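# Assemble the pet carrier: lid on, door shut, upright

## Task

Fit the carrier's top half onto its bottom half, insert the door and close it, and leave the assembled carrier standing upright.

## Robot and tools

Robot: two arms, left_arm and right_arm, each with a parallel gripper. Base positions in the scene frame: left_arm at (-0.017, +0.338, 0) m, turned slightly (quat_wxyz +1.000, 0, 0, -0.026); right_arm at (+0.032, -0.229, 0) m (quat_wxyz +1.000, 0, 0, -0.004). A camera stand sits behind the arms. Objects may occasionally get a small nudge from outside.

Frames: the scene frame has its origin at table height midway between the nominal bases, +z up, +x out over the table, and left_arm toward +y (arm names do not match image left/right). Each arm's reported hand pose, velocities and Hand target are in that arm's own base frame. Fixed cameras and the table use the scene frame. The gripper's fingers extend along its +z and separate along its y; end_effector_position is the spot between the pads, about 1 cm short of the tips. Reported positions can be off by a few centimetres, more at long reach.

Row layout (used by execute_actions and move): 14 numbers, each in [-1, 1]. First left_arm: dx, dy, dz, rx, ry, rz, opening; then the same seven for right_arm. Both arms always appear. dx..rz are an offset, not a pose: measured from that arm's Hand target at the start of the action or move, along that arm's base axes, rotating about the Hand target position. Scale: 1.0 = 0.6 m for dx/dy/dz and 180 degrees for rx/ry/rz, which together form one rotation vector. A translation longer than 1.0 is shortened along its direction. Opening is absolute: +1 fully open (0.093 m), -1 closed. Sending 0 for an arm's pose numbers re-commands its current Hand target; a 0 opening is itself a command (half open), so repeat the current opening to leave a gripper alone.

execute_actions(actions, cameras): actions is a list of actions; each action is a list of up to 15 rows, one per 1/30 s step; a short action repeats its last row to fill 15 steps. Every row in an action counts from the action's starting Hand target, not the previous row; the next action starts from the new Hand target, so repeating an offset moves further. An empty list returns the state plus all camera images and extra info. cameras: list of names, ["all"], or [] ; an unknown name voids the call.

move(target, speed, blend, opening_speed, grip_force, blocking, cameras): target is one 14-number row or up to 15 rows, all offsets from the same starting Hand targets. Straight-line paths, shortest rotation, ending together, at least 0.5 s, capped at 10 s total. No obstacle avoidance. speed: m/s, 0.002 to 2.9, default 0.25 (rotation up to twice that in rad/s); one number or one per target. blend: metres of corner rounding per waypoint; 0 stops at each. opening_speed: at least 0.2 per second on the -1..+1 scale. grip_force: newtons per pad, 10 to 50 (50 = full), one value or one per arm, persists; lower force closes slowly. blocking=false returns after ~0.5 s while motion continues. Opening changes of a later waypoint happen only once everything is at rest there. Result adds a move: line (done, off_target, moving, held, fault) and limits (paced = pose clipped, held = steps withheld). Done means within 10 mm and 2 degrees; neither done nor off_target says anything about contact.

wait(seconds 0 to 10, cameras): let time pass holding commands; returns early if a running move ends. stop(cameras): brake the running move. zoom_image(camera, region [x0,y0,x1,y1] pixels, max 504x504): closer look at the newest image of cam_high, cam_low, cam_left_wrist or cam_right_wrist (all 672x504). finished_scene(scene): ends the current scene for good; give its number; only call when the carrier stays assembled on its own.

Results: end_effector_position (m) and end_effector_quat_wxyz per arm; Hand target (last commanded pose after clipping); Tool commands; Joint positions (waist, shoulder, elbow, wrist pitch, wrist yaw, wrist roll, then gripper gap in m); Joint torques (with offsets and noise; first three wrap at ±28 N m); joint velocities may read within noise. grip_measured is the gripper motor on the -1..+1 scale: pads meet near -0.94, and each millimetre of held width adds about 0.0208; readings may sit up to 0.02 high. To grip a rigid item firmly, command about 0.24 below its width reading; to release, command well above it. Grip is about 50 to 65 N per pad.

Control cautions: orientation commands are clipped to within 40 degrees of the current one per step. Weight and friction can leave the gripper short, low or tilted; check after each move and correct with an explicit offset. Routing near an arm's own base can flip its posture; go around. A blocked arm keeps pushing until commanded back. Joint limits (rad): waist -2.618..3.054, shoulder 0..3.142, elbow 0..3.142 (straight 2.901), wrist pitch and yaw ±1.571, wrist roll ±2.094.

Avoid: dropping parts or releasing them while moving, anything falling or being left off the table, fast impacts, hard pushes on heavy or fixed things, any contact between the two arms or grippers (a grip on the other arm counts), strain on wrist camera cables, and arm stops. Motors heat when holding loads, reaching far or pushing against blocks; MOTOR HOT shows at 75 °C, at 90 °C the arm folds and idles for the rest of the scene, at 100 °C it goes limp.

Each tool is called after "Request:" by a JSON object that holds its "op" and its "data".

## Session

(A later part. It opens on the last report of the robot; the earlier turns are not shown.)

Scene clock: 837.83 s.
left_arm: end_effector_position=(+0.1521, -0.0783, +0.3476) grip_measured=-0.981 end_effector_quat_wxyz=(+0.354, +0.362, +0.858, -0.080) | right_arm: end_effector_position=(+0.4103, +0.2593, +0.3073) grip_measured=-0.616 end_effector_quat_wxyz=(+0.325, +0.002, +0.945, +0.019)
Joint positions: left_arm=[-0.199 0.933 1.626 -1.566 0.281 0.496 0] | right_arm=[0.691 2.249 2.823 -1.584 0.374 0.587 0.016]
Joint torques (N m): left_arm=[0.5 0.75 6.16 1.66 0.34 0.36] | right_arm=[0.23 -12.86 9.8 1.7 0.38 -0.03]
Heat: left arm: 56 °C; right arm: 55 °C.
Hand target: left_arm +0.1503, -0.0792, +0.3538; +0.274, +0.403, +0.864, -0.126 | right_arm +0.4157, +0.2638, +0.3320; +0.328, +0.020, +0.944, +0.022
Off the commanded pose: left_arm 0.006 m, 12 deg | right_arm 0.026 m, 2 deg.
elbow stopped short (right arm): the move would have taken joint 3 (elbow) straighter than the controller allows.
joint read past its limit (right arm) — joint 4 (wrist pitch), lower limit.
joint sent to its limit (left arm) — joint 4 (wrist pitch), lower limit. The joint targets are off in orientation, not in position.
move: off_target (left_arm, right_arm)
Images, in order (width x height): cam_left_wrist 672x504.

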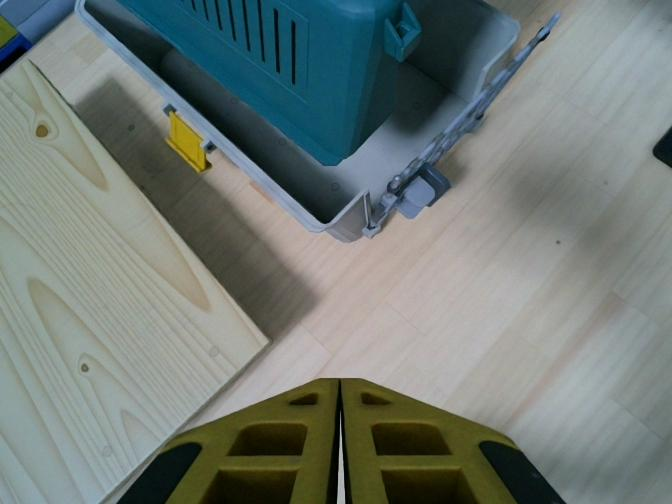

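Request:
{"op": "move", "data": {"target": [0.0,0.1,-0.12,-0.48,0.112,0.384,1,0,0,0,0,0,0,-1], "cameras": ["cam_left_wrist","cam_high"], "speed": 0.3}}

Scene clock: 862.50 s.
left_arm: end_effector_position=(+0.1518, -0.0171, +0.2805) grip_measured=+1.000 end_effector_quat_wxyz=(+0.353, -0.509, +0.689, -0.376) | right_arm: end_effector_position=(+0.4103, +0.2593, +0.3073) grip_measured=-0.616 end_effector_quat_wxyz=(+0.325, +0.002, +0.945, +0.019)
Joint positions: left_arm=[1.071 0.532 1.062 -1.568 0.997 -0.495 0.093] | right_arm=[0.691 2.249 2.823 -1.584 0.374 0.587 0.016]
Joint torques (N m): left_arm=[0.62 1.85 4.3 1.22 0.68 -0.07] | right_arm=[0.2 -12.9 9.81 1.7 0.39 -0.03]
Heat: left arm: 54 °C; right arm: 55 °C.
Hand target: left_arm +0.1503, -0.0192, +0.2818; +0.345, -0.411, +0.646, -0.542 | right_arm +0.4157, +0.2638, +0.3320; +0.328, +0.020, +0.944, +0.022
Off the commanded pose: left_arm 0.003 m, 23 deg | right_arm 0.026 m, 2 deg.
elbow stopped short (right arm): the move would have taken joint 3 (elbow) straighter than the controller allows.
joint read past its limit (right arm) — joint 4 (wrist pitch), lower limit.
joint sent to its limit (left arm) — joint 4 (wrist pitch), lower limit. The joint targets are off in orientation, not in position.
move: off_target (left_arm, right_arm)
Images, in order (width x height): cam_high 672x504, cam_left_wrist 672x504.

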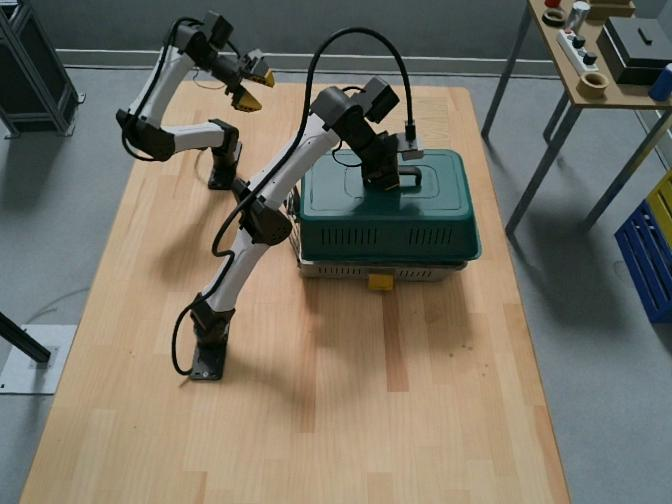

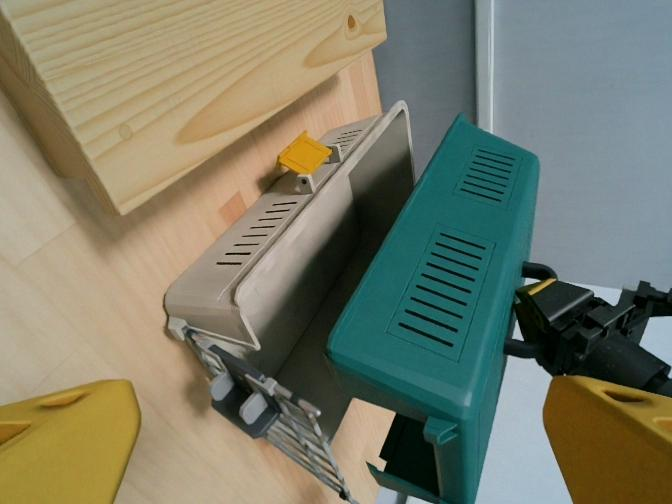

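Request:
{"op": "zoom_image", "data": {"camera": "cam_left_wrist", "region": [150, 280, 370, 504]}}

Request:
{"op": "zoom_image", "data": {"camera": "cam_left_wrist", "region": [310, 320, 520, 504]}}

Scaled by 2.250 from the camera's 672x504 image, which has a finer 960x720 frame.

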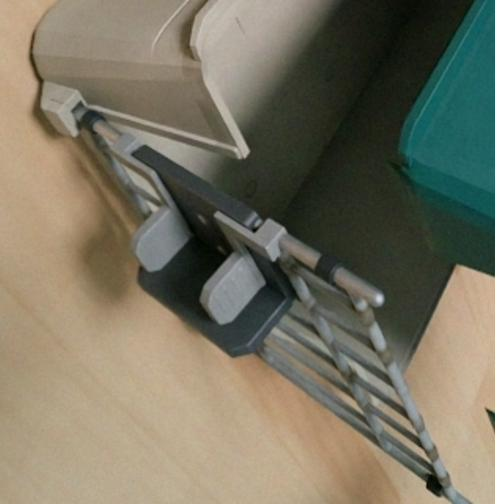

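Scaled by 2.400 from the camera's 672x504 image, which has a finer 960x720 frame.

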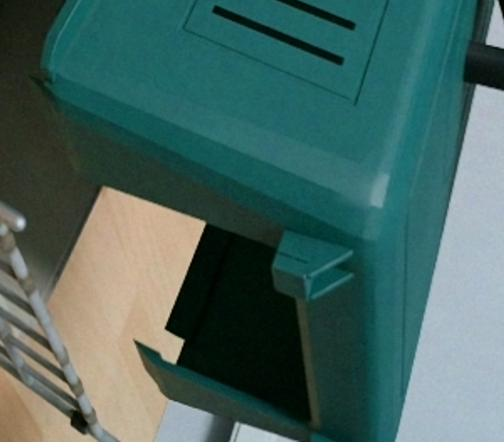

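Request:
{"op": "move", "data": {"target": [[0.0,-0.03,-0.15,0,0,0,1,0,0,0,0,0,0,-1],[0.0,-0.13,-0.24,0,0,0,1,0,0,0,0,0,0,-1]], "cameras": ["cam_left_wrist","cam_high"], "speed": 0.12, "blend": [0.02,0]}}

Scene clock: 869.47 s.
left_arm: end_effector_position=(+0.1451, -0.0697, +0.1396) grip_measured=+1.000 end_effector_quat_wxyz=(+0.345, -0.419, +0.682, -0.489) | right_arm: end_effector_position=(+0.4103, +0.2593, +0.3073) grip_measured=-0.616 end_effector_quat_wxyz=(+0.325, +0.002, +0.945, +0.019)
Joint positions: left_arm=[1.063 0.032 0.358 -1.564 1.266 -0.284 0.093] | right_arm=[0.691 2.249 2.823 -1.584 0.374 0.587 0.016]
Joint torques (N m): left_arm=[0.2 4.81 5.96 0.89 0.75 0.11] | right_arm=[0.24 -12.88 9.83 1.7 0.38 -0.02]
Heat: left arm: 54 °C; right arm: 55 °C.
Hand target: left_arm +0.1456, -0.0705, +0.1439; +0.342, -0.420, +0.677, -0.498 (not the last commanded pose) | right_arm +0.4157, +0.2638, +0.3320; +0.328, +0.020, +0.944, +0.022
Off the commanded pose: left_arm 0.028 m, 7 deg | right_arm 0.026 m, 2 deg.
elbow stopped short (right arm): the move would have taken joint 3 (elbow) straighter than the controller allows.
joint read past its limit (right arm) — joint 4 (wrist pitch), lower limit.
move: held (left_arm; a check stopped the path), off_target (right_arm); path passed 1 of 2 targets; limits=held
pose unreachable (left arm): on one or more control steps of this call, first in action 0 (counted from 0), this arm could not follow its commanded pose, so it was not sent that pose on those steps. It may still have moved: this result reports where it is.
cause: moving toward the commanded pose would bring two parts of the arm too close to each other (its upper arm (the part past joint 2) and its gripper housing, with joints 3 (elbow) to 6 (wrist roll) between them, 2 mm apart when it was first held).
Images, in order (width x height): cam_high 672x504, cam_left_wrist 672x504.

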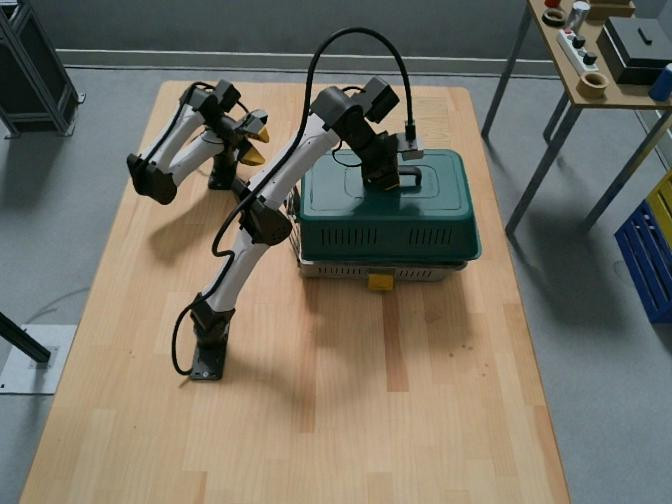

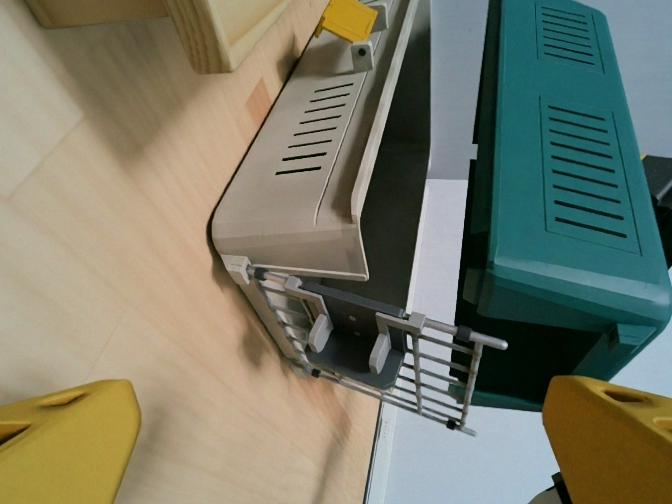

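Request:
{"op": "move", "data": {"target": [0.016,-0.192,-0.03,0,0,0,1,0,0,0,0,0,0,-1], "cameras": ["cam_left_wrist","cam_high"], "speed": 0.1}}

Scene clock: 889.80 s.
left_arm: end_effector_position=(+0.1419, -0.0745, +0.1366) grip_measured=+1.000 end_effector_quat_wxyz=(+0.346, -0.403, +0.695, -0.485) | right_arm: end_effector_position=(+0.4103, +0.2593, +0.3073) grip_measured=-0.616 end_effector_quat_wxyz=(+0.325, +0.002, +0.945, +0.019)
Joint positions: left_arm=[1.027 -0.005 0.355 -1.563 1.254 -0.291 0.093] | right_arm=[0.691 2.249 2.823 -1.584 0.374 0.587 0.016]
Joint torques (N m): left_arm=[0.53 3.58 5.44 0.96 0.71 0.15] | right_arm=[0.18 -12.89 9.83 1.7 0.39 -0.03]
Heat: left arm: 54 °C; right arm: 55 °C.
Hand target: left_arm +0.1425, -0.0748, +0.1388; +0.348, -0.403, +0.691, -0.490 (not the last commanded pose) | right_arm +0.4157, +0.2638, +0.3320; +0.328, +0.020, +0.944, +0.022
Off the commanded pose: left_arm 0.112 m, 3 deg | right_arm 0.026 m, 2 deg.
elbow stopped short (right arm): the move would have taken joint 3 (elbow) straighter than the controller allows.
joint read past its limit (right arm) — joint 4 (wrist pitch), lower limit.
move: held (left_arm; a check stopped the path), off_target (right_arm); limits=held
pose unreachable (left arm): on one or more control steps of this call, first in action 0 (counted from 0), this arm could not follow its commanded pose, so it was not sent that pose on those steps. It may still have moved: this result reports where it is.
cause: moving toward the commanded pose would bring two parts of the arm too close to each other (its upper arm (the part past joint 2) and its gripper housing, with joints 3 (elbow) to 6 (wrist roll) between them, under 1 mm apart when it was first held).
Images, in order (width x height): cam_high 672x504, cam_left_wrist 672x504.

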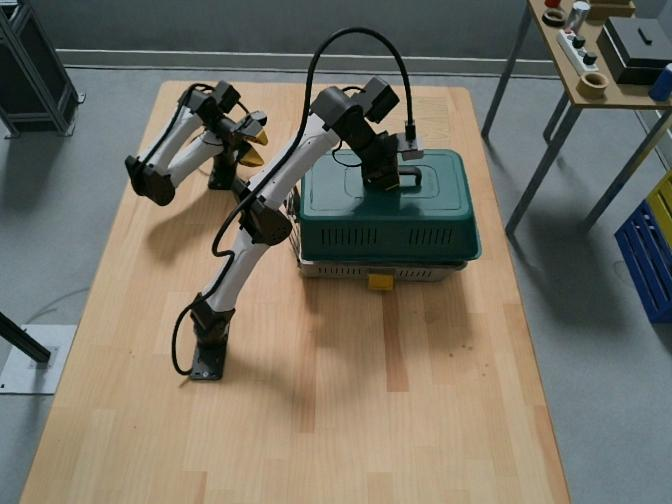

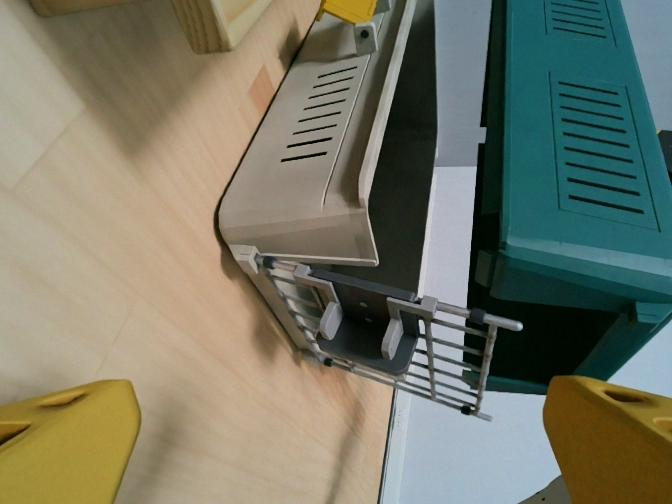

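Request:
{"op": "move", "data": {"target": [[0.01,0.085,0.235,0,0,0,1,0,0,0,0,0,0,-1],[0.1,0.0,0.33,0,0,0,1,0,0,0,0,0,0,-1],[0.09,-0.12,0.33,0,0,0,1,0,0,0,0,0,0,-1]], "cameras": ["cam_left_wrist","cam_high"], "speed": 0.15, "blend": [0.02,0.02,0]}}

Scene clock: 895.83 s.
left_arm: end_effector_position=(+0.1931, -0.1460, +0.3292) grip_measured=+1.000 end_effector_quat_wxyz=(+0.343, -0.393, +0.705, -0.481) | right_arm: end_effector_position=(+0.4103, +0.2593, +0.3073) grip_measured=-0.616 end_effector_quat_wxyz=(+0.325, +0.002, +0.945, +0.019)
Joint positions: left_arm=[-1.014 0.642 0.965 -0.684 -0.542 -1.653 0.093] | right_arm=[0.691 2.249 2.823 -1.584 0.374 0.587 0.016]
Joint torques (N m): left_arm=[-0.29 1.62 7.05 2.32 -0.34 0.12] | right_arm=[0.23 -12.89 9.81 1.7 0.38 -0.02]
Heat: left arm: 53 °C; right arm: 55 °C.
Hand target: left_arm +0.1965, -0.1469, +0.3368; +0.347, -0.403, +0.691, -0.490 | right_arm +0.4157, +0.2638, +0.3320; +0.328, +0.020, +0.944, +0.022
Off the commanded pose: left_arm 0.008 m, 2 deg | right_arm 0.026 m, 2 deg.
elbow stopped short (right arm): the move would have taken joint 3 (elbow) straighter than the controller allows.
joint read past its limit (right arm) — joint 4 (wrist pitch), lower limit.
move: off_target (right_arm)
Images, in order (width x height): cam_high 672x504, cam_left_wrist 672x504.

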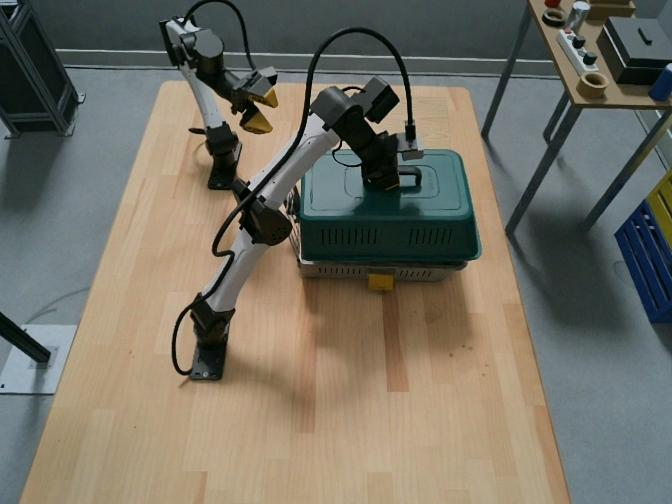

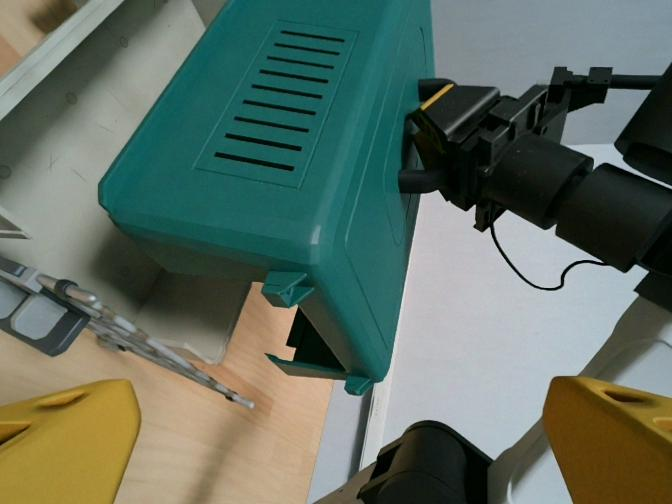

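Request:
{"op": "move", "data": {"target": [[-0.1,-0.03,-0.15,0,0,0,1,0,0,0,0,0,0,-1],[-0.085,-0.055,-0.345,0,0,0,1,0,0,0,0,0,0,-1]], "cameras": ["cam_left_wrist","cam_high"], "speed": 0.12, "blend": [0.02,0]}}

Scene clock: 902.80 s.
left_arm: end_effector_position=(+0.1435, -0.1808, +0.1324) grip_measured=+1.000 end_effector_quat_wxyz=(+0.339, -0.405, +0.691, -0.494) | right_arm: end_effector_position=(+0.4103, +0.2593, +0.3073) grip_measured=-0.616 end_effector_quat_wxyz=(+0.325, +0.002, +0.945, +0.019)
Joint positions: left_arm=[-1.595 0.61 0.206 -0.228 -1.072 -2.071 0.093] | right_arm=[0.691 2.249 2.823 -1.584 0.374 0.587 0.016]
Joint torques (N m): left_arm=[0.57 1.37 6 1.79 -0.41 0.39] | right_arm=[0.21 -12.88 9.83 1.7 0.38 -0.02]
Heat: left arm: 53 °C; right arm: 55 °C.
Hand target: left_arm +0.1454, -0.1798, +0.1297; +0.347, -0.403, +0.691, -0.490 | right_arm +0.4157, +0.2638, +0.3320; +0.328, +0.020, +0.944, +0.022
Off the commanded pose: left_arm 0.003 m, 1 deg | right_arm 0.026 m, 2 deg.
elbow stopped short (right arm): the move would have taken joint 3 (elbow) straighter than the controller allows.
joint read past its limit (right arm) — joint 4 (wrist pitch), lower limit.
move: off_target (right_arm)
Images, in order (width x height): cam_high 672x504, cam_left_wrist 672x504.

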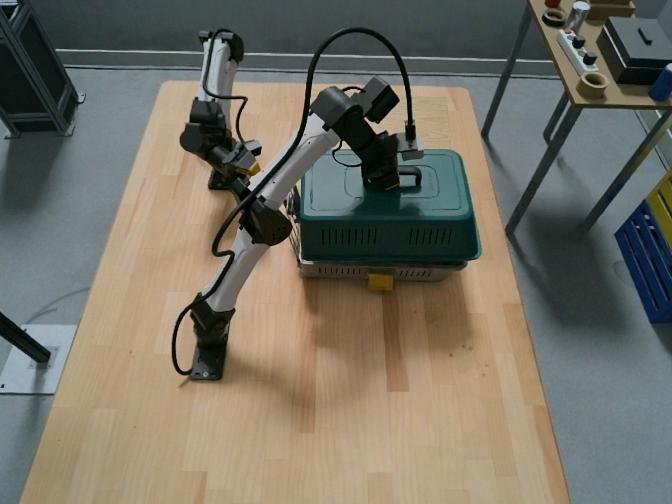

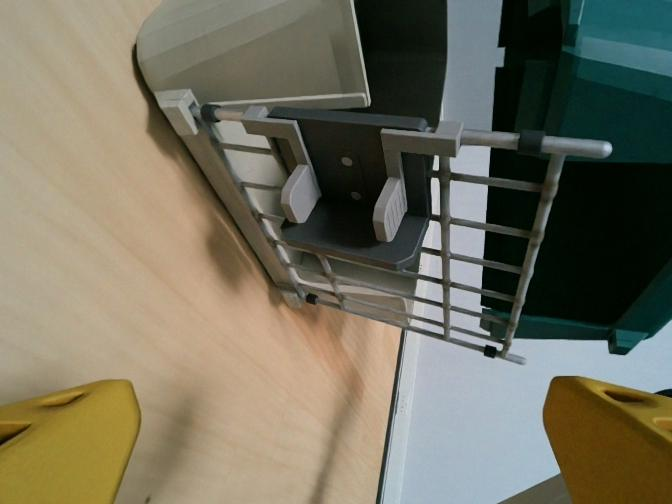

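Request:
{"op": "move", "data": {"target": [0.082,-0.015,-0.018,0,0,0,1,0,0,0,0,0,0,-1], "cameras": ["cam_left_wrist"], "speed": 0.08}}

Scene clock: 909.97 s.
left_arm: end_effector_position=(+0.1932, -0.1891, +0.1189) grip_measured=+1.000 end_effector_quat_wxyz=(+0.341, -0.408, +0.691, -0.490) | right_arm: end_effector_position=(+0.4103, +0.2593, +0.3073) grip_measured=-0.616 end_effector_quat_wxyz=(+0.325, +0.002, +0.945, +0.019)
Joint positions: left_arm=[-1.207 0.78 0.118 0.262 -0.738 -1.772 0.093] | right_arm=[0.691 2.249 2.823 -1.584 0.374 0.587 0.016]
Joint torques (N m): left_arm=[0.62 0.1 6.15 2.18 -0.17 0.43] | right_arm=[0.2 -12.86 9.8 1.69 0.38 -0.03]
Heat: left arm: 53 °C; right arm: 55 °C.
Hand target: left_arm +0.1947, -0.1888, +0.1190; +0.348, -0.403, +0.691, -0.490 | right_arm +0.4157, +0.2638, +0.3320; +0.328, +0.020, +0.944, +0.022
Off the commanded pose: left_arm 0.001 m, 1 deg | right_arm 0.026 m, 2 deg.
elbow stopped short (right arm): the move would have taken joint 3 (elbow) straighter than the controller allows.
joint read past its limit (right arm) — joint 4 (wrist pitch), lower limit.
move: off_target (right_arm)
Images, in order (width x height): cam_left_wrist 672x504.

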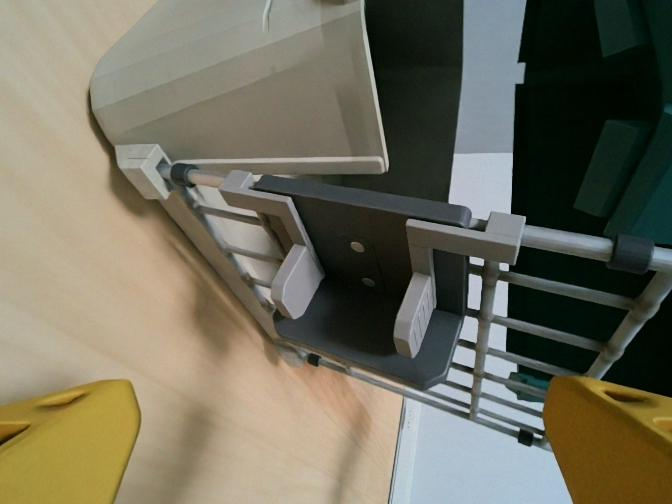

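Request:
{"op": "move", "data": {"target": [0.052,-0.002,-0.002,0,0,0,0.3,0,0,0,0,0,0,-1], "cameras": ["cam_left_wrist"], "speed": 0.05}}

Scene clock: 920.47 s.
left_arm: end_effector_position=(+0.2228, -0.1880, +0.1115) grip_measured=+0.302 end_effector_quat_wxyz=(+0.341, -0.409, +0.695, -0.483) | right_arm: end_effector_position=(+0.4103, +0.2593, +0.3073) grip_measured=-0.616 end_effector_quat_wxyz=(+0.325, +0.002, +0.945, +0.019)
Joint positions: left_arm=[-1.01 0.934 0.118 0.454 -0.554 -1.685 0.06] | right_arm=[0.691 2.249 2.823 -1.584 0.374 0.587 0.016]
Joint torques (N m): left_arm=[0.55 -0.9 6.98 2.35 -0.12 0.46] | right_arm=[0.18 -12.9 9.84 1.7 0.37 -0.02]
Heat: left arm: 53 °C; right arm: 55 °C.
Hand target: left_arm +0.2259, -0.1899, +0.1178; +0.348, -0.403, +0.691, -0.490 | right_arm +0.4157, +0.2638, +0.3320; +0.328, +0.020, +0.944, +0.022
Off the commanded pose: left_arm 0.007 m, 1 deg | right_arm 0.026 m, 2 deg.
elbow stopped short (right arm): the move would have taken joint 3 (elbow) straighter than the controller allows.
joint read past its limit (right arm) — joint 4 (wrist pitch), lower limit.
move: off_target (right_arm)
Images, in order (width x height): cam_left_wrist 672x504.

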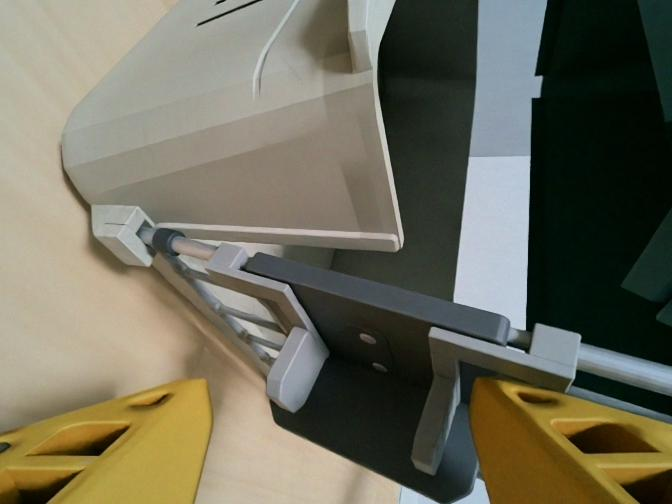

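Request:
{"op": "move", "data": {"target": [0.014,-0.005,0.01,0.058,-0.027,-0.019,0.3,0,0,0,0,0,0,-1], "cameras": ["cam_left_wrist"], "speed": 0.05}}

Scene clock: 928.60 s.
left_arm: end_effector_position=(+0.2285, -0.1854, +0.1098) grip_measured=+0.302 end_effector_quat_wxyz=(+0.391, -0.336, +0.736, -0.440) | right_arm: end_effector_position=(+0.4103, +0.2593, +0.3073) grip_measured=-0.616 end_effector_quat_wxyz=(+0.325, +0.002, +0.945, +0.019)
Joint positions: left_arm=[-0.974 0.955 0.122 0.468 -0.528 -1.463 0.06] | right_arm=[0.691 2.249 2.823 -1.584 0.374 0.587 0.016]
Joint torques (N m): left_arm=[0.73 -0.73 8.99 2.23 -0.06 0.43] | right_arm=[0.21 -12.89 9.81 1.7 0.37 -0.03]
Heat: left arm: 53 °C; right arm: 55 °C.
Hand target: left_arm +0.2343, -0.1929, +0.1238; +0.397, -0.328, +0.729, -0.452 | right_arm +0.4157, +0.2638, +0.3320; +0.328, +0.020, +0.944, +0.022
Off the commanded pose: left_arm 0.017 m, 2 deg | right_arm 0.026 m, 2 deg.
elbow stopped short (right arm): the move would have taken joint 3 (elbow) straighter than the controller allows.
joint read past its limit (right arm) — joint 4 (wrist pitch), lower limit.
move: off_target (left_arm, right_arm)
Images, in order (width x height): cam_left_wrist 672x504.

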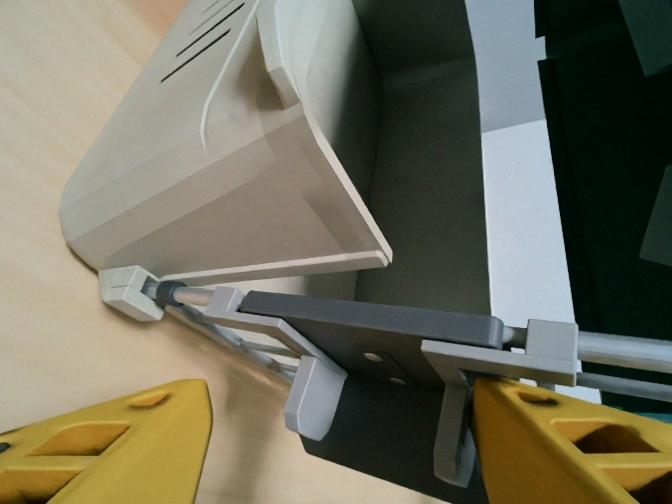

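Request:
{"op": "move", "data": {"target": [0.004,0.0,0.003,0.0,0,0,-0.2,0,0,0,0,0,0,-1], "cameras": ["cam_left_wrist"], "speed": 0.05, "opening_speed": 0.5}}

Scene clock: 934.60 s.
left_arm: end_effector_position=(+0.2325, -0.1900, +0.1200) grip_measured=-0.198 end_effector_quat_wxyz=(+0.391, -0.335, +0.727, -0.454) | right_arm: end_effector_position=(+0.4103, +0.2593, +0.3073) grip_measured=-0.616 end_effector_quat_wxyz=(+0.325, +0.002, +0.945, +0.019)
Joint positions: left_arm=[-0.961 0.961 0.139 0.493 -0.508 -1.456 0.036] | right_arm=[0.691 2.249 2.823 -1.584 0.374 0.587 0.016]
Joint torques (N m): left_arm=[0.65 -0.53 8.46 2.01 -0.05 0.45] | right_arm=[0.21 -12.93 9.81 1.7 0.38 -0.02]
Heat: left arm: 54 °C; right arm: 55 °C.
Hand target: left_arm +0.2367, -0.1930, +0.1256; +0.397, -0.328, +0.729, -0.452 | right_arm +0.4157, +0.2638, +0.3320; +0.328, +0.020, +0.944, +0.022
Off the commanded pose: left_arm 0.008 m, 1 deg | right_arm 0.026 m, 2 deg.
elbow stopped short (right arm): the move would have taken joint 3 (elbow) straighter than the controller allows.
joint read past its limit (right arm) — joint 4 (wrist pitch), lower limit.
move: off_target (right_arm)
Images, in order (width x height): cam_left_wrist 672x504.

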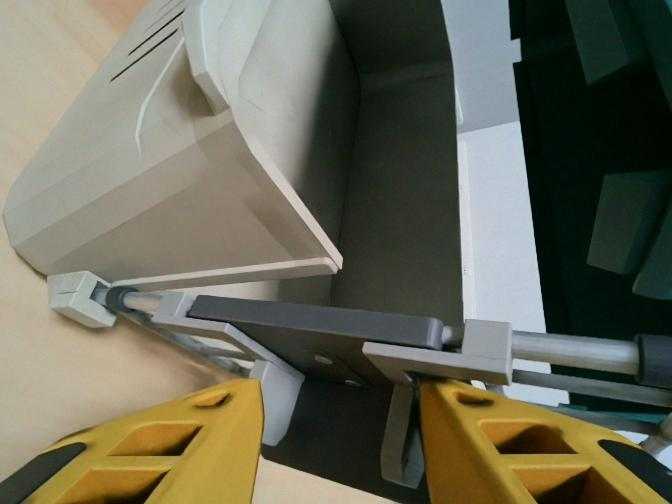

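Request:
{"op": "move", "data": {"target": [0.003,0.0,0.0,0.0,0,0,-0.55,0,0,0,0,0,0,-1], "cameras": ["cam_left_wrist","cam_low"], "speed": 0.05, "opening_speed": 0.4}}

Scene clock: 937.23 s.
left_arm: end_effector_position=(+0.2353, -0.1928, +0.1272) grip_measured=-0.548 end_effector_quat_wxyz=(+0.391, -0.334, +0.719, -0.467) | right_arm: end_effector_position=(+0.4103, +0.2593, +0.3073) grip_measured=-0.616 end_effector_quat_wxyz=(+0.325, +0.002, +0.945, +0.019)
Joint positions: left_arm=[-0.953 0.969 0.145 0.527 -0.496 -1.453 0.019] | right_arm=[0.691 2.249 2.823 -1.584 0.374 0.587 0.016]
Joint torques (N m): left_arm=[0.84 -0.23 8.14 1.79 -0.09 0.46] | right_arm=[0.17 -12.89 9.84 1.69 0.38 -0.03]
Heat: left arm: 55 °C; right arm: 55 °C.
Hand target: left_arm +0.2385, -0.1931, +0.1256; +0.397, -0.327, +0.729, -0.452 | right_arm +0.4157, +0.2638, +0.3320; +0.328, +0.020, +0.944, +0.022
Off the commanded pose: left_arm 0.004 m, 2 deg | right_arm 0.026 m, 2 deg.
elbow stopped short (right arm): the move would have taken joint 3 (elbow) straighter than the controller allows.
joint read past its limit (right arm) — joint 4 (wrist pitch), lower limit.
move: off_target (right_arm)
Images, in order (width x height): cam_low 672x504, cam_left_wrist 672x504.

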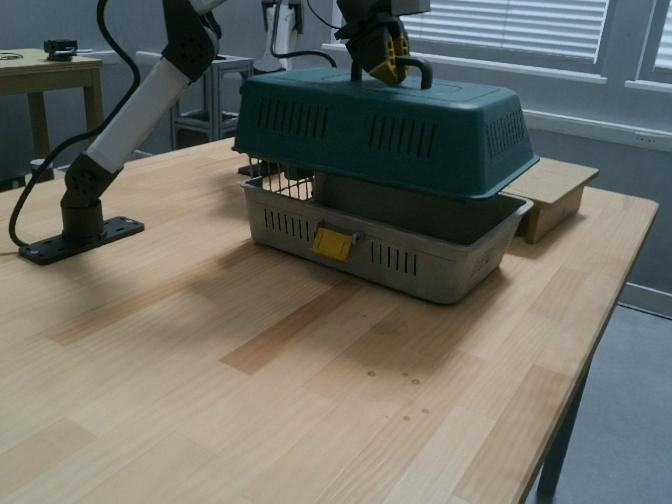

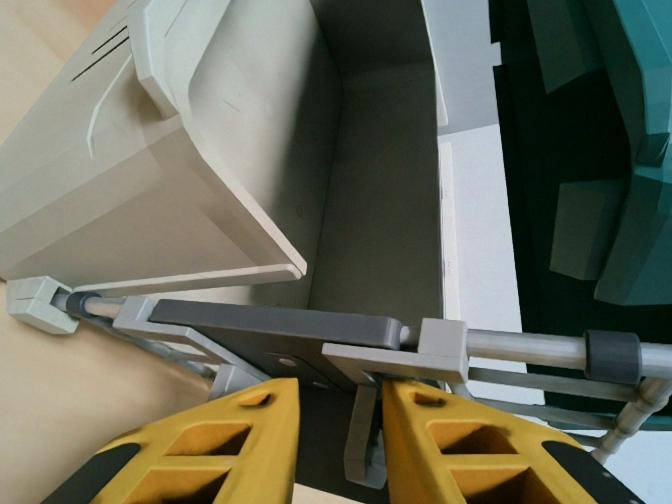

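Request:
{"op": "move", "data": {"target": [0.0,0.0,0.0,0.0,0,0,0.3,0,0,0,0,0,0,-1], "cameras": [], "opening_speed": 0.6}}

Request:
{"op": "move", "data": {"target": [0.002,-0.024,-0.012,0.0,0,0,0.3,0,0,0,0,0,0,-1], "cameras": ["cam_left_wrist"], "speed": 0.04}}

Scene clock: 946.43 s.
left_arm: end_effector_position=(+0.2345, -0.1905, +0.1185) grip_measured=+0.297 end_effector_quat_wxyz=(+0.389, -0.334, +0.731, -0.451) | right_arm: end_effector_position=(+0.4103, +0.2593, +0.3073) grip_measured=-0.616 end_effector_quat_wxyz=(+0.325, +0.002, +0.945, +0.019)
Joint positions: left_arm=[-0.951 0.976 0.145 0.494 -0.496 -1.451 0.059] | right_arm=[0.691 2.249 2.823 -1.584 0.374 0.587 0.016]
Joint torques (N m): left_arm=[0.53 -1.18 8.28 2.09 -0.12 0.44] | right_arm=[0.2 -12.89 9.84 1.69 0.38 -0.02]
Heat: left arm: 56 °C; right arm: 55 °C.
Hand target: left_arm +0.2385, -0.1930, +0.1256; +0.397, -0.328, +0.729, -0.452 | right_arm +0.4157, +0.2638, +0.3320; +0.328, +0.020, +0.944, +0.022
Off the commanded pose: left_arm 0.009 m, 1 deg | right_arm 0.026 m, 2 deg.
elbow stopped short (right arm): the move would have taken joint 3 (elbow) straighter than the controller allows.
joint read past its limit (right arm) — joint 4 (wrist pitch), lower limit.
move: off_target (right_arm)
No camera images: "cameras" was empty.

Scene clock: 947.33 s.
left_arm: end_effector_position=(+0.2370, -0.2020, +0.1114) grip_measured=+0.298 end_effector_quat_wxyz=(+0.392, -0.330, +0.733, -0.447) | right_arm: end_effector_position=(+0.4103, +0.2593, +0.3073) grip_measured=-0.616 end_effector_quat_wxyz=(+0.325, +0.002, +0.945, +0.019)
Joint positions: left_arm=[-0.981 1.104 0.157 0.603 -0.526 -1.451 0.059] | right_arm=[0.691 2.249 2.823 -1.584 0.374 0.587 0.016]
Joint torques (N m): left_arm=[-0.47 -1.4 8.02 2.08 -0.24 0.3] | right_arm=[0.18 -12.89 9.81 1.69 0.38 -0.02]
Heat: left arm: 56 °C; right arm: 55 °C.
Hand target: left_arm +0.2396, -0.2074, +0.1183; +0.397, -0.327, +0.729, -0.451 | right_arm +0.4157, +0.2638, +0.3320; +0.328, +0.020, +0.944, +0.022
Off the commanded pose: left_arm 0.009 m, 1 deg | right_arm 0.026 m, 2 deg.
elbow stopped short (right arm): the move would have taken joint 3 (elbow) straighter than the controller allows.
joint read past its limit (right arm) — joint 4 (wrist pitch), lower limit.
move: off_target (right_arm)
Images, in order (width x height): cam_left_wrist 672x504.

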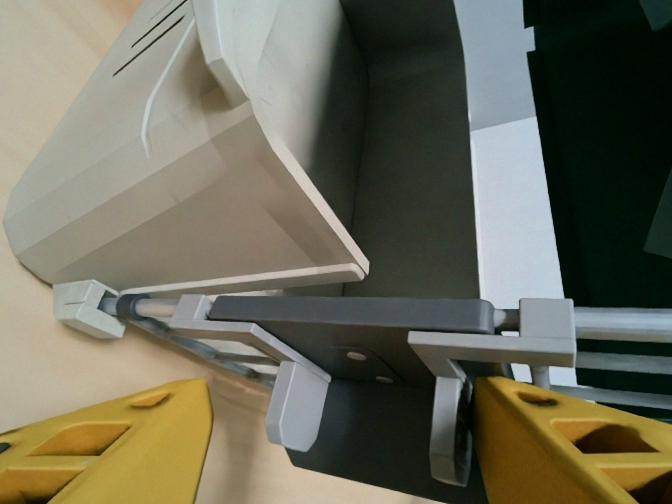

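Request:
{"op": "move", "data": {"target": [0.022,-0.008,0.012,0.0,0,0,0.3,0,0,0,0,0,0,-1], "cameras": ["cam_left_wrist"], "speed": 0.04}}

Scene clock: 952.87 s.
left_arm: end_effector_position=(+0.2468, -0.2070, +0.1153) grip_measured=+0.298 end_effector_quat_wxyz=(+0.389, -0.334, +0.733, -0.447) | right_arm: end_effector_position=(+0.4103, +0.2593, +0.3073) grip_measured=-0.616 end_effector_quat_wxyz=(+0.325, +0.002, +0.945, +0.019)
Joint positions: left_arm=[-0.95 1.145 0.199 0.601 -0.497 -1.451 0.059] | right_arm=[0.691 2.249 2.823 -1.584 0.374 0.587 0.016]
Joint torques (N m): left_arm=[0.62 -1.87 8.47 2.11 -0.1 0.45] | right_arm=[0.24 -12.93 9.83 1.69 0.38 -0.02]
Heat: left arm: 56 °C; right arm: 55 °C.
Hand target: left_arm +0.2529, -0.2123, +0.1257; +0.397, -0.327, +0.729, -0.452 | right_arm +0.4157, +0.2638, +0.3320; +0.328, +0.020, +0.944, +0.022
Off the commanded pose: left_arm 0.013 m, 1 deg | right_arm 0.026 m, 2 deg.
elbow stopped short (right arm): the move would have taken joint 3 (elbow) straighter than the controller allows.
joint read past its limit (right arm) — joint 4 (wrist pitch), lower limit.
move: off_target (left_arm, right_arm)
Images, in order (width x height): cam_left_wrist 672x504.

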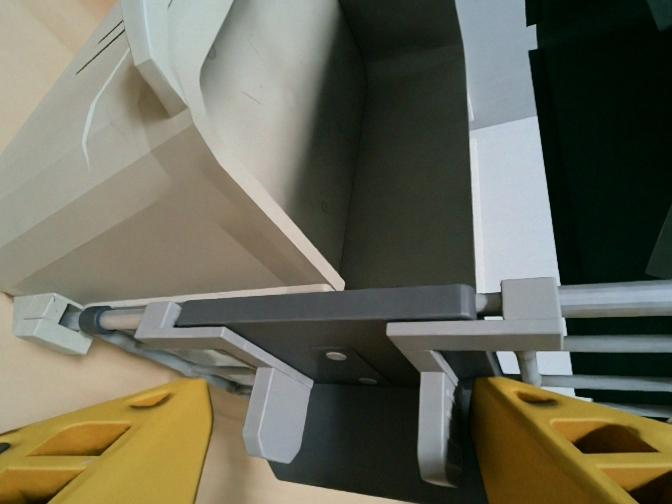

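Request:
{"op": "move", "data": {"target": [0.0,0.0,-0.006,0.0,0,0,-0.3,0,0,0,0,0,0,-1], "cameras": ["cam_left_wrist"], "speed": 0.04, "opening_speed": 0.5}}

Scene clock: 956.63 s.
left_arm: end_effector_position=(+0.2476, -0.2088, +0.1148) grip_measured=-0.295 end_effector_quat_wxyz=(+0.390, -0.332, +0.732, -0.449) | right_arm: end_effector_position=(+0.4103, +0.2593, +0.3073) grip_measured=-0.616 end_effector_quat_wxyz=(+0.325, +0.002, +0.945, +0.019)
Joint positions: left_arm=[-0.95 1.163 0.199 0.625 -0.494 -1.448 0.031] | right_arm=[0.691 2.249 2.823 -1.584 0.374 0.587 0.016]
Joint torques (N m): left_arm=[0.62 -1.83 7.97 2.17 -0.13 0.41] | right_arm=[0.2 -12.86 9.83 1.69 0.38 -0.02]
Heat: left arm: 56 °C; right arm: 55 °C.
Hand target: left_arm +0.2528, -0.2123, +0.1220; +0.397, -0.327, +0.729, -0.452 | right_arm +0.4157, +0.2638, +0.3320; +0.328, +0.020, +0.944, +0.022
Off the commanded pose: left_arm 0.010 m, 1 deg | right_arm 0.026 m, 2 deg.
elbow stopped short (right arm): the move would have taken joint 3 (elbow) straighter than the controller allows.
joint read past its limit (right arm) — joint 4 (wrist pitch), lower limit.
move: off_target (right_arm)
Images, in order (width x height): cam_left_wrist 672x504.

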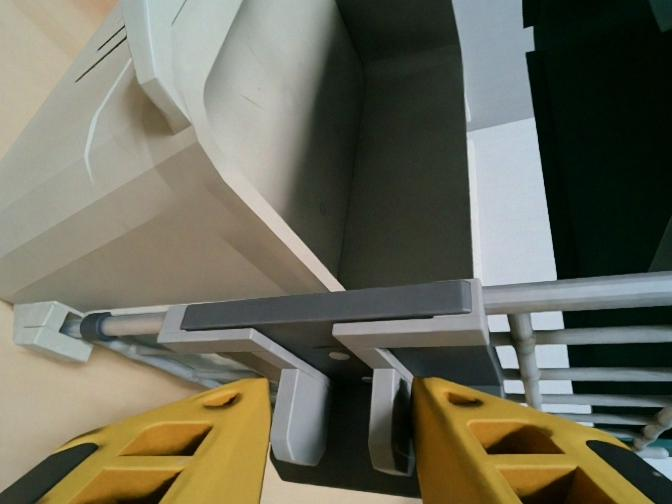

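Request:
{"op": "move", "data": {"target": [0.0,0.0,0.0,0.0,0,0,-0.6,0,0,0,0,0,0,-1], "cameras": ["cam_left_wrist","cam_low","cam_high"], "speed": 0.04, "opening_speed": 0.3}}

Scene clock: 962.33 s.
left_arm: end_effector_position=(+0.2485, -0.2090, +0.1172) grip_measured=-0.554 end_effector_quat_wxyz=(+0.391, -0.333, +0.729, -0.453) | right_arm: end_effector_position=(+0.4103, +0.2593, +0.3073) grip_measured=-0.616 end_effector_quat_wxyz=(+0.325, +0.002, +0.945, +0.019)
Joint positions: left_arm=[-0.948 1.163 0.199 0.636 -0.494 -1.448 0.019] | right_arm=[0.691 2.249 2.823 -1.584 0.374 0.587 0.016]
Joint torques (N m): left_arm=[0.53 -1.77 7.76 2.08 -0.08 0.42] | right_arm=[0.21 -12.89 9.85 1.7 0.39 -0.02]
Heat: left arm: 57 °C; right arm: 55 °C.
Hand target: left_arm +0.2529, -0.2123, +0.1220; +0.397, -0.327, +0.729, -0.452 | right_arm +0.4157, +0.2638, +0.3320; +0.328, +0.020, +0.944, +0.022
Off the commanded pose: left_arm 0.007 m, 1 deg | right_arm 0.026 m, 2 deg.
elbow stopped short (right arm): the move would have taken joint 3 (elbow) straighter than the controller allows.
joint read past its limit (right arm) — joint 4 (wrist pitch), lower limit.
move: off_target (right_arm)
Images, in order (width x height): cam_high 672x504, cam_low 672x504, cam_left_wrist 672x504.

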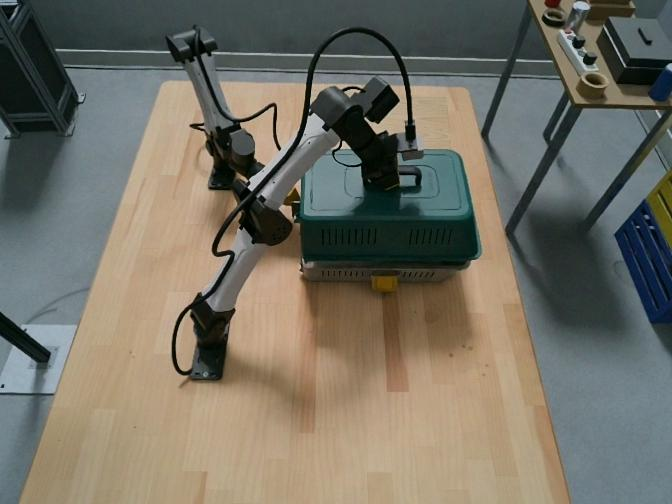

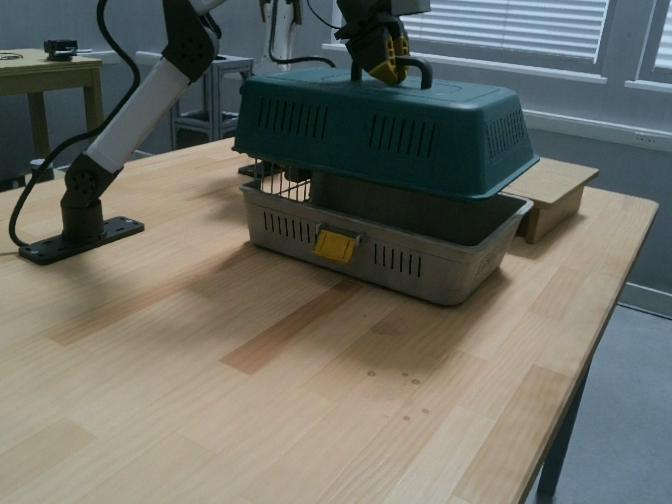

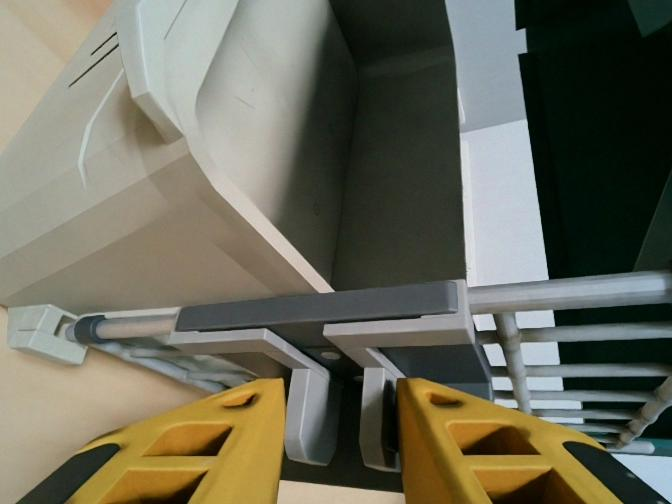

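Request:
{"op": "zoom_image", "data": {"camera": "cam_low", "region": [220, 80, 350, 220]}}

Request:
{"op": "move", "data": {"target": [0.018,0.0,0.0,0.0,0.04,0,-0.6,0,0,0,0,0,0,-1], "cameras": ["cam_left_wrist","cam_low","cam_high"], "speed": 0.04}}

Request:
{"op": "zoom_image", "data": {"camera": "cam_low", "region": [220, 80, 350, 220]}}

Request:
{"op": "zoom_image", "data": {"camera": "cam_high", "region": [270, 160, 340, 290]}}

Scaled by 3.600 from the camera's 672x504 image, which has a finer 960x720 frame.

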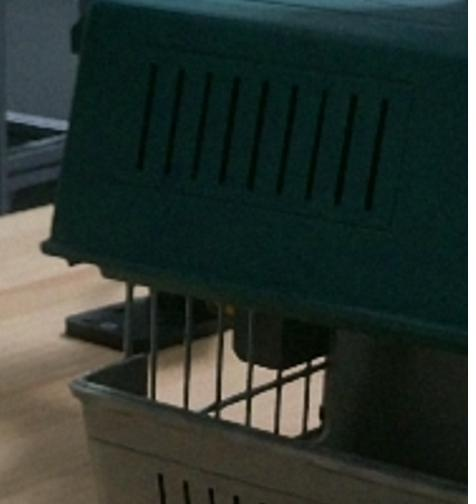

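Scene clock: 971.07 s.
left_arm: end_effector_position=(+0.2579, -0.2175, +0.1184) grip_measured=-0.572 end_effector_quat_wxyz=(+0.348, -0.338, +0.755, -0.441) | right_arm: end_effector_position=(+0.4112, +0.2584, +0.3080) grip_measured=-0.616 end_effector_quat_wxyz=(+0.328, +0.004, +0.945, +0.016)
Joint positions: left_arm=[-0.882 1.155 0.302 0.447 -0.371 -1.478 0.018] | right_arm=[0.691 2.249 2.823 -1.582 0.382 0.587 0.016]
Joint torques (N m): left_arm=[1.31 -4.18 8.7 1.46 -0.26 0.04] | right_arm=[0.24 -12.86 9.81 1.68 0.31 -0.02]
Heat: left arm: 57 °C; right arm: 55 °C.
Hand target: left_arm +0.2637, -0.2121, +0.1219; +0.350, -0.355, +0.752, -0.430 | right_arm +0.4157, +0.2638, +0.3320; +0.328, +0.020, +0.944, +0.022
Off the commanded pose: left_arm 0.009 m, 2 deg | right_arm 0.025 m, 2 deg.
elbow stopped short (right arm): the move would have taken joint 3 (elbow) straighter than the controller allows.
joint read past its limit (right arm) — joint 4 (wrist pitch), lower limit.
move: off_target (right_arm)
Images, in order (width x height): cam_high 672x504, cam_low 672x504, cam_left_wrist 672x504.

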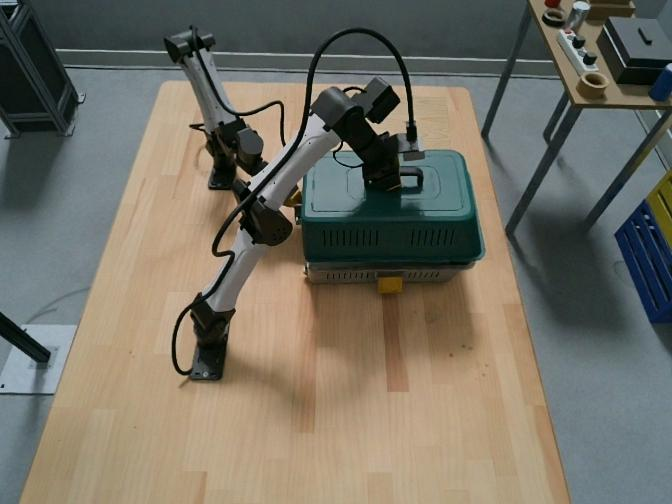

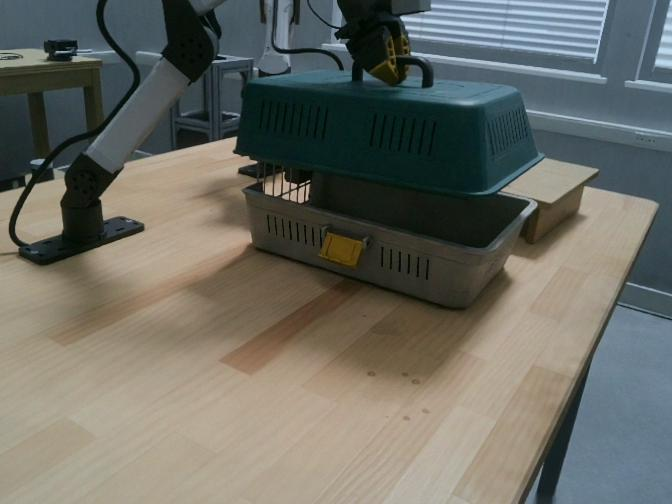

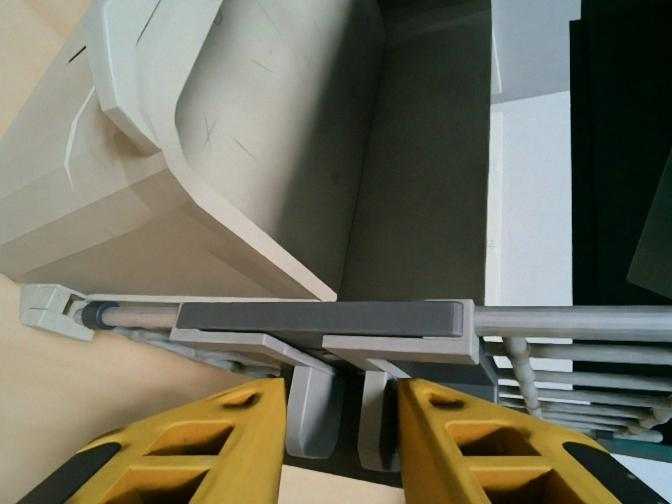

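Scaled by 3.600 from the camera's 672x504 image, which has a finer 960x720 frame.

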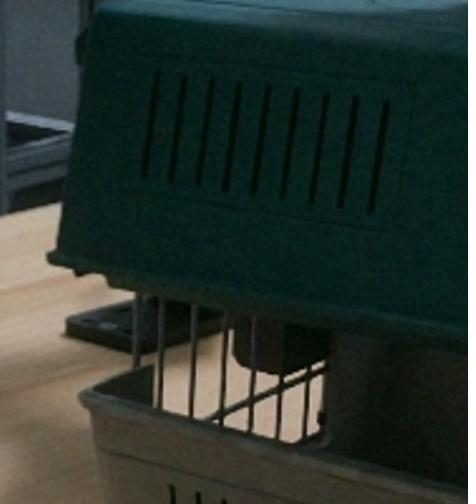

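Scaled by 3.877 from the camera's 672x504 image, which has a finer 960x720 frame.

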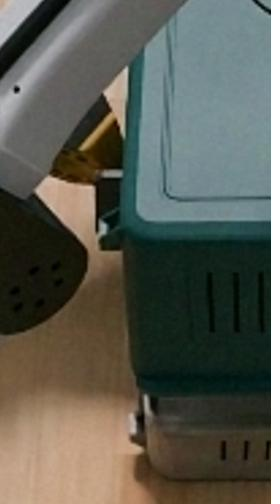

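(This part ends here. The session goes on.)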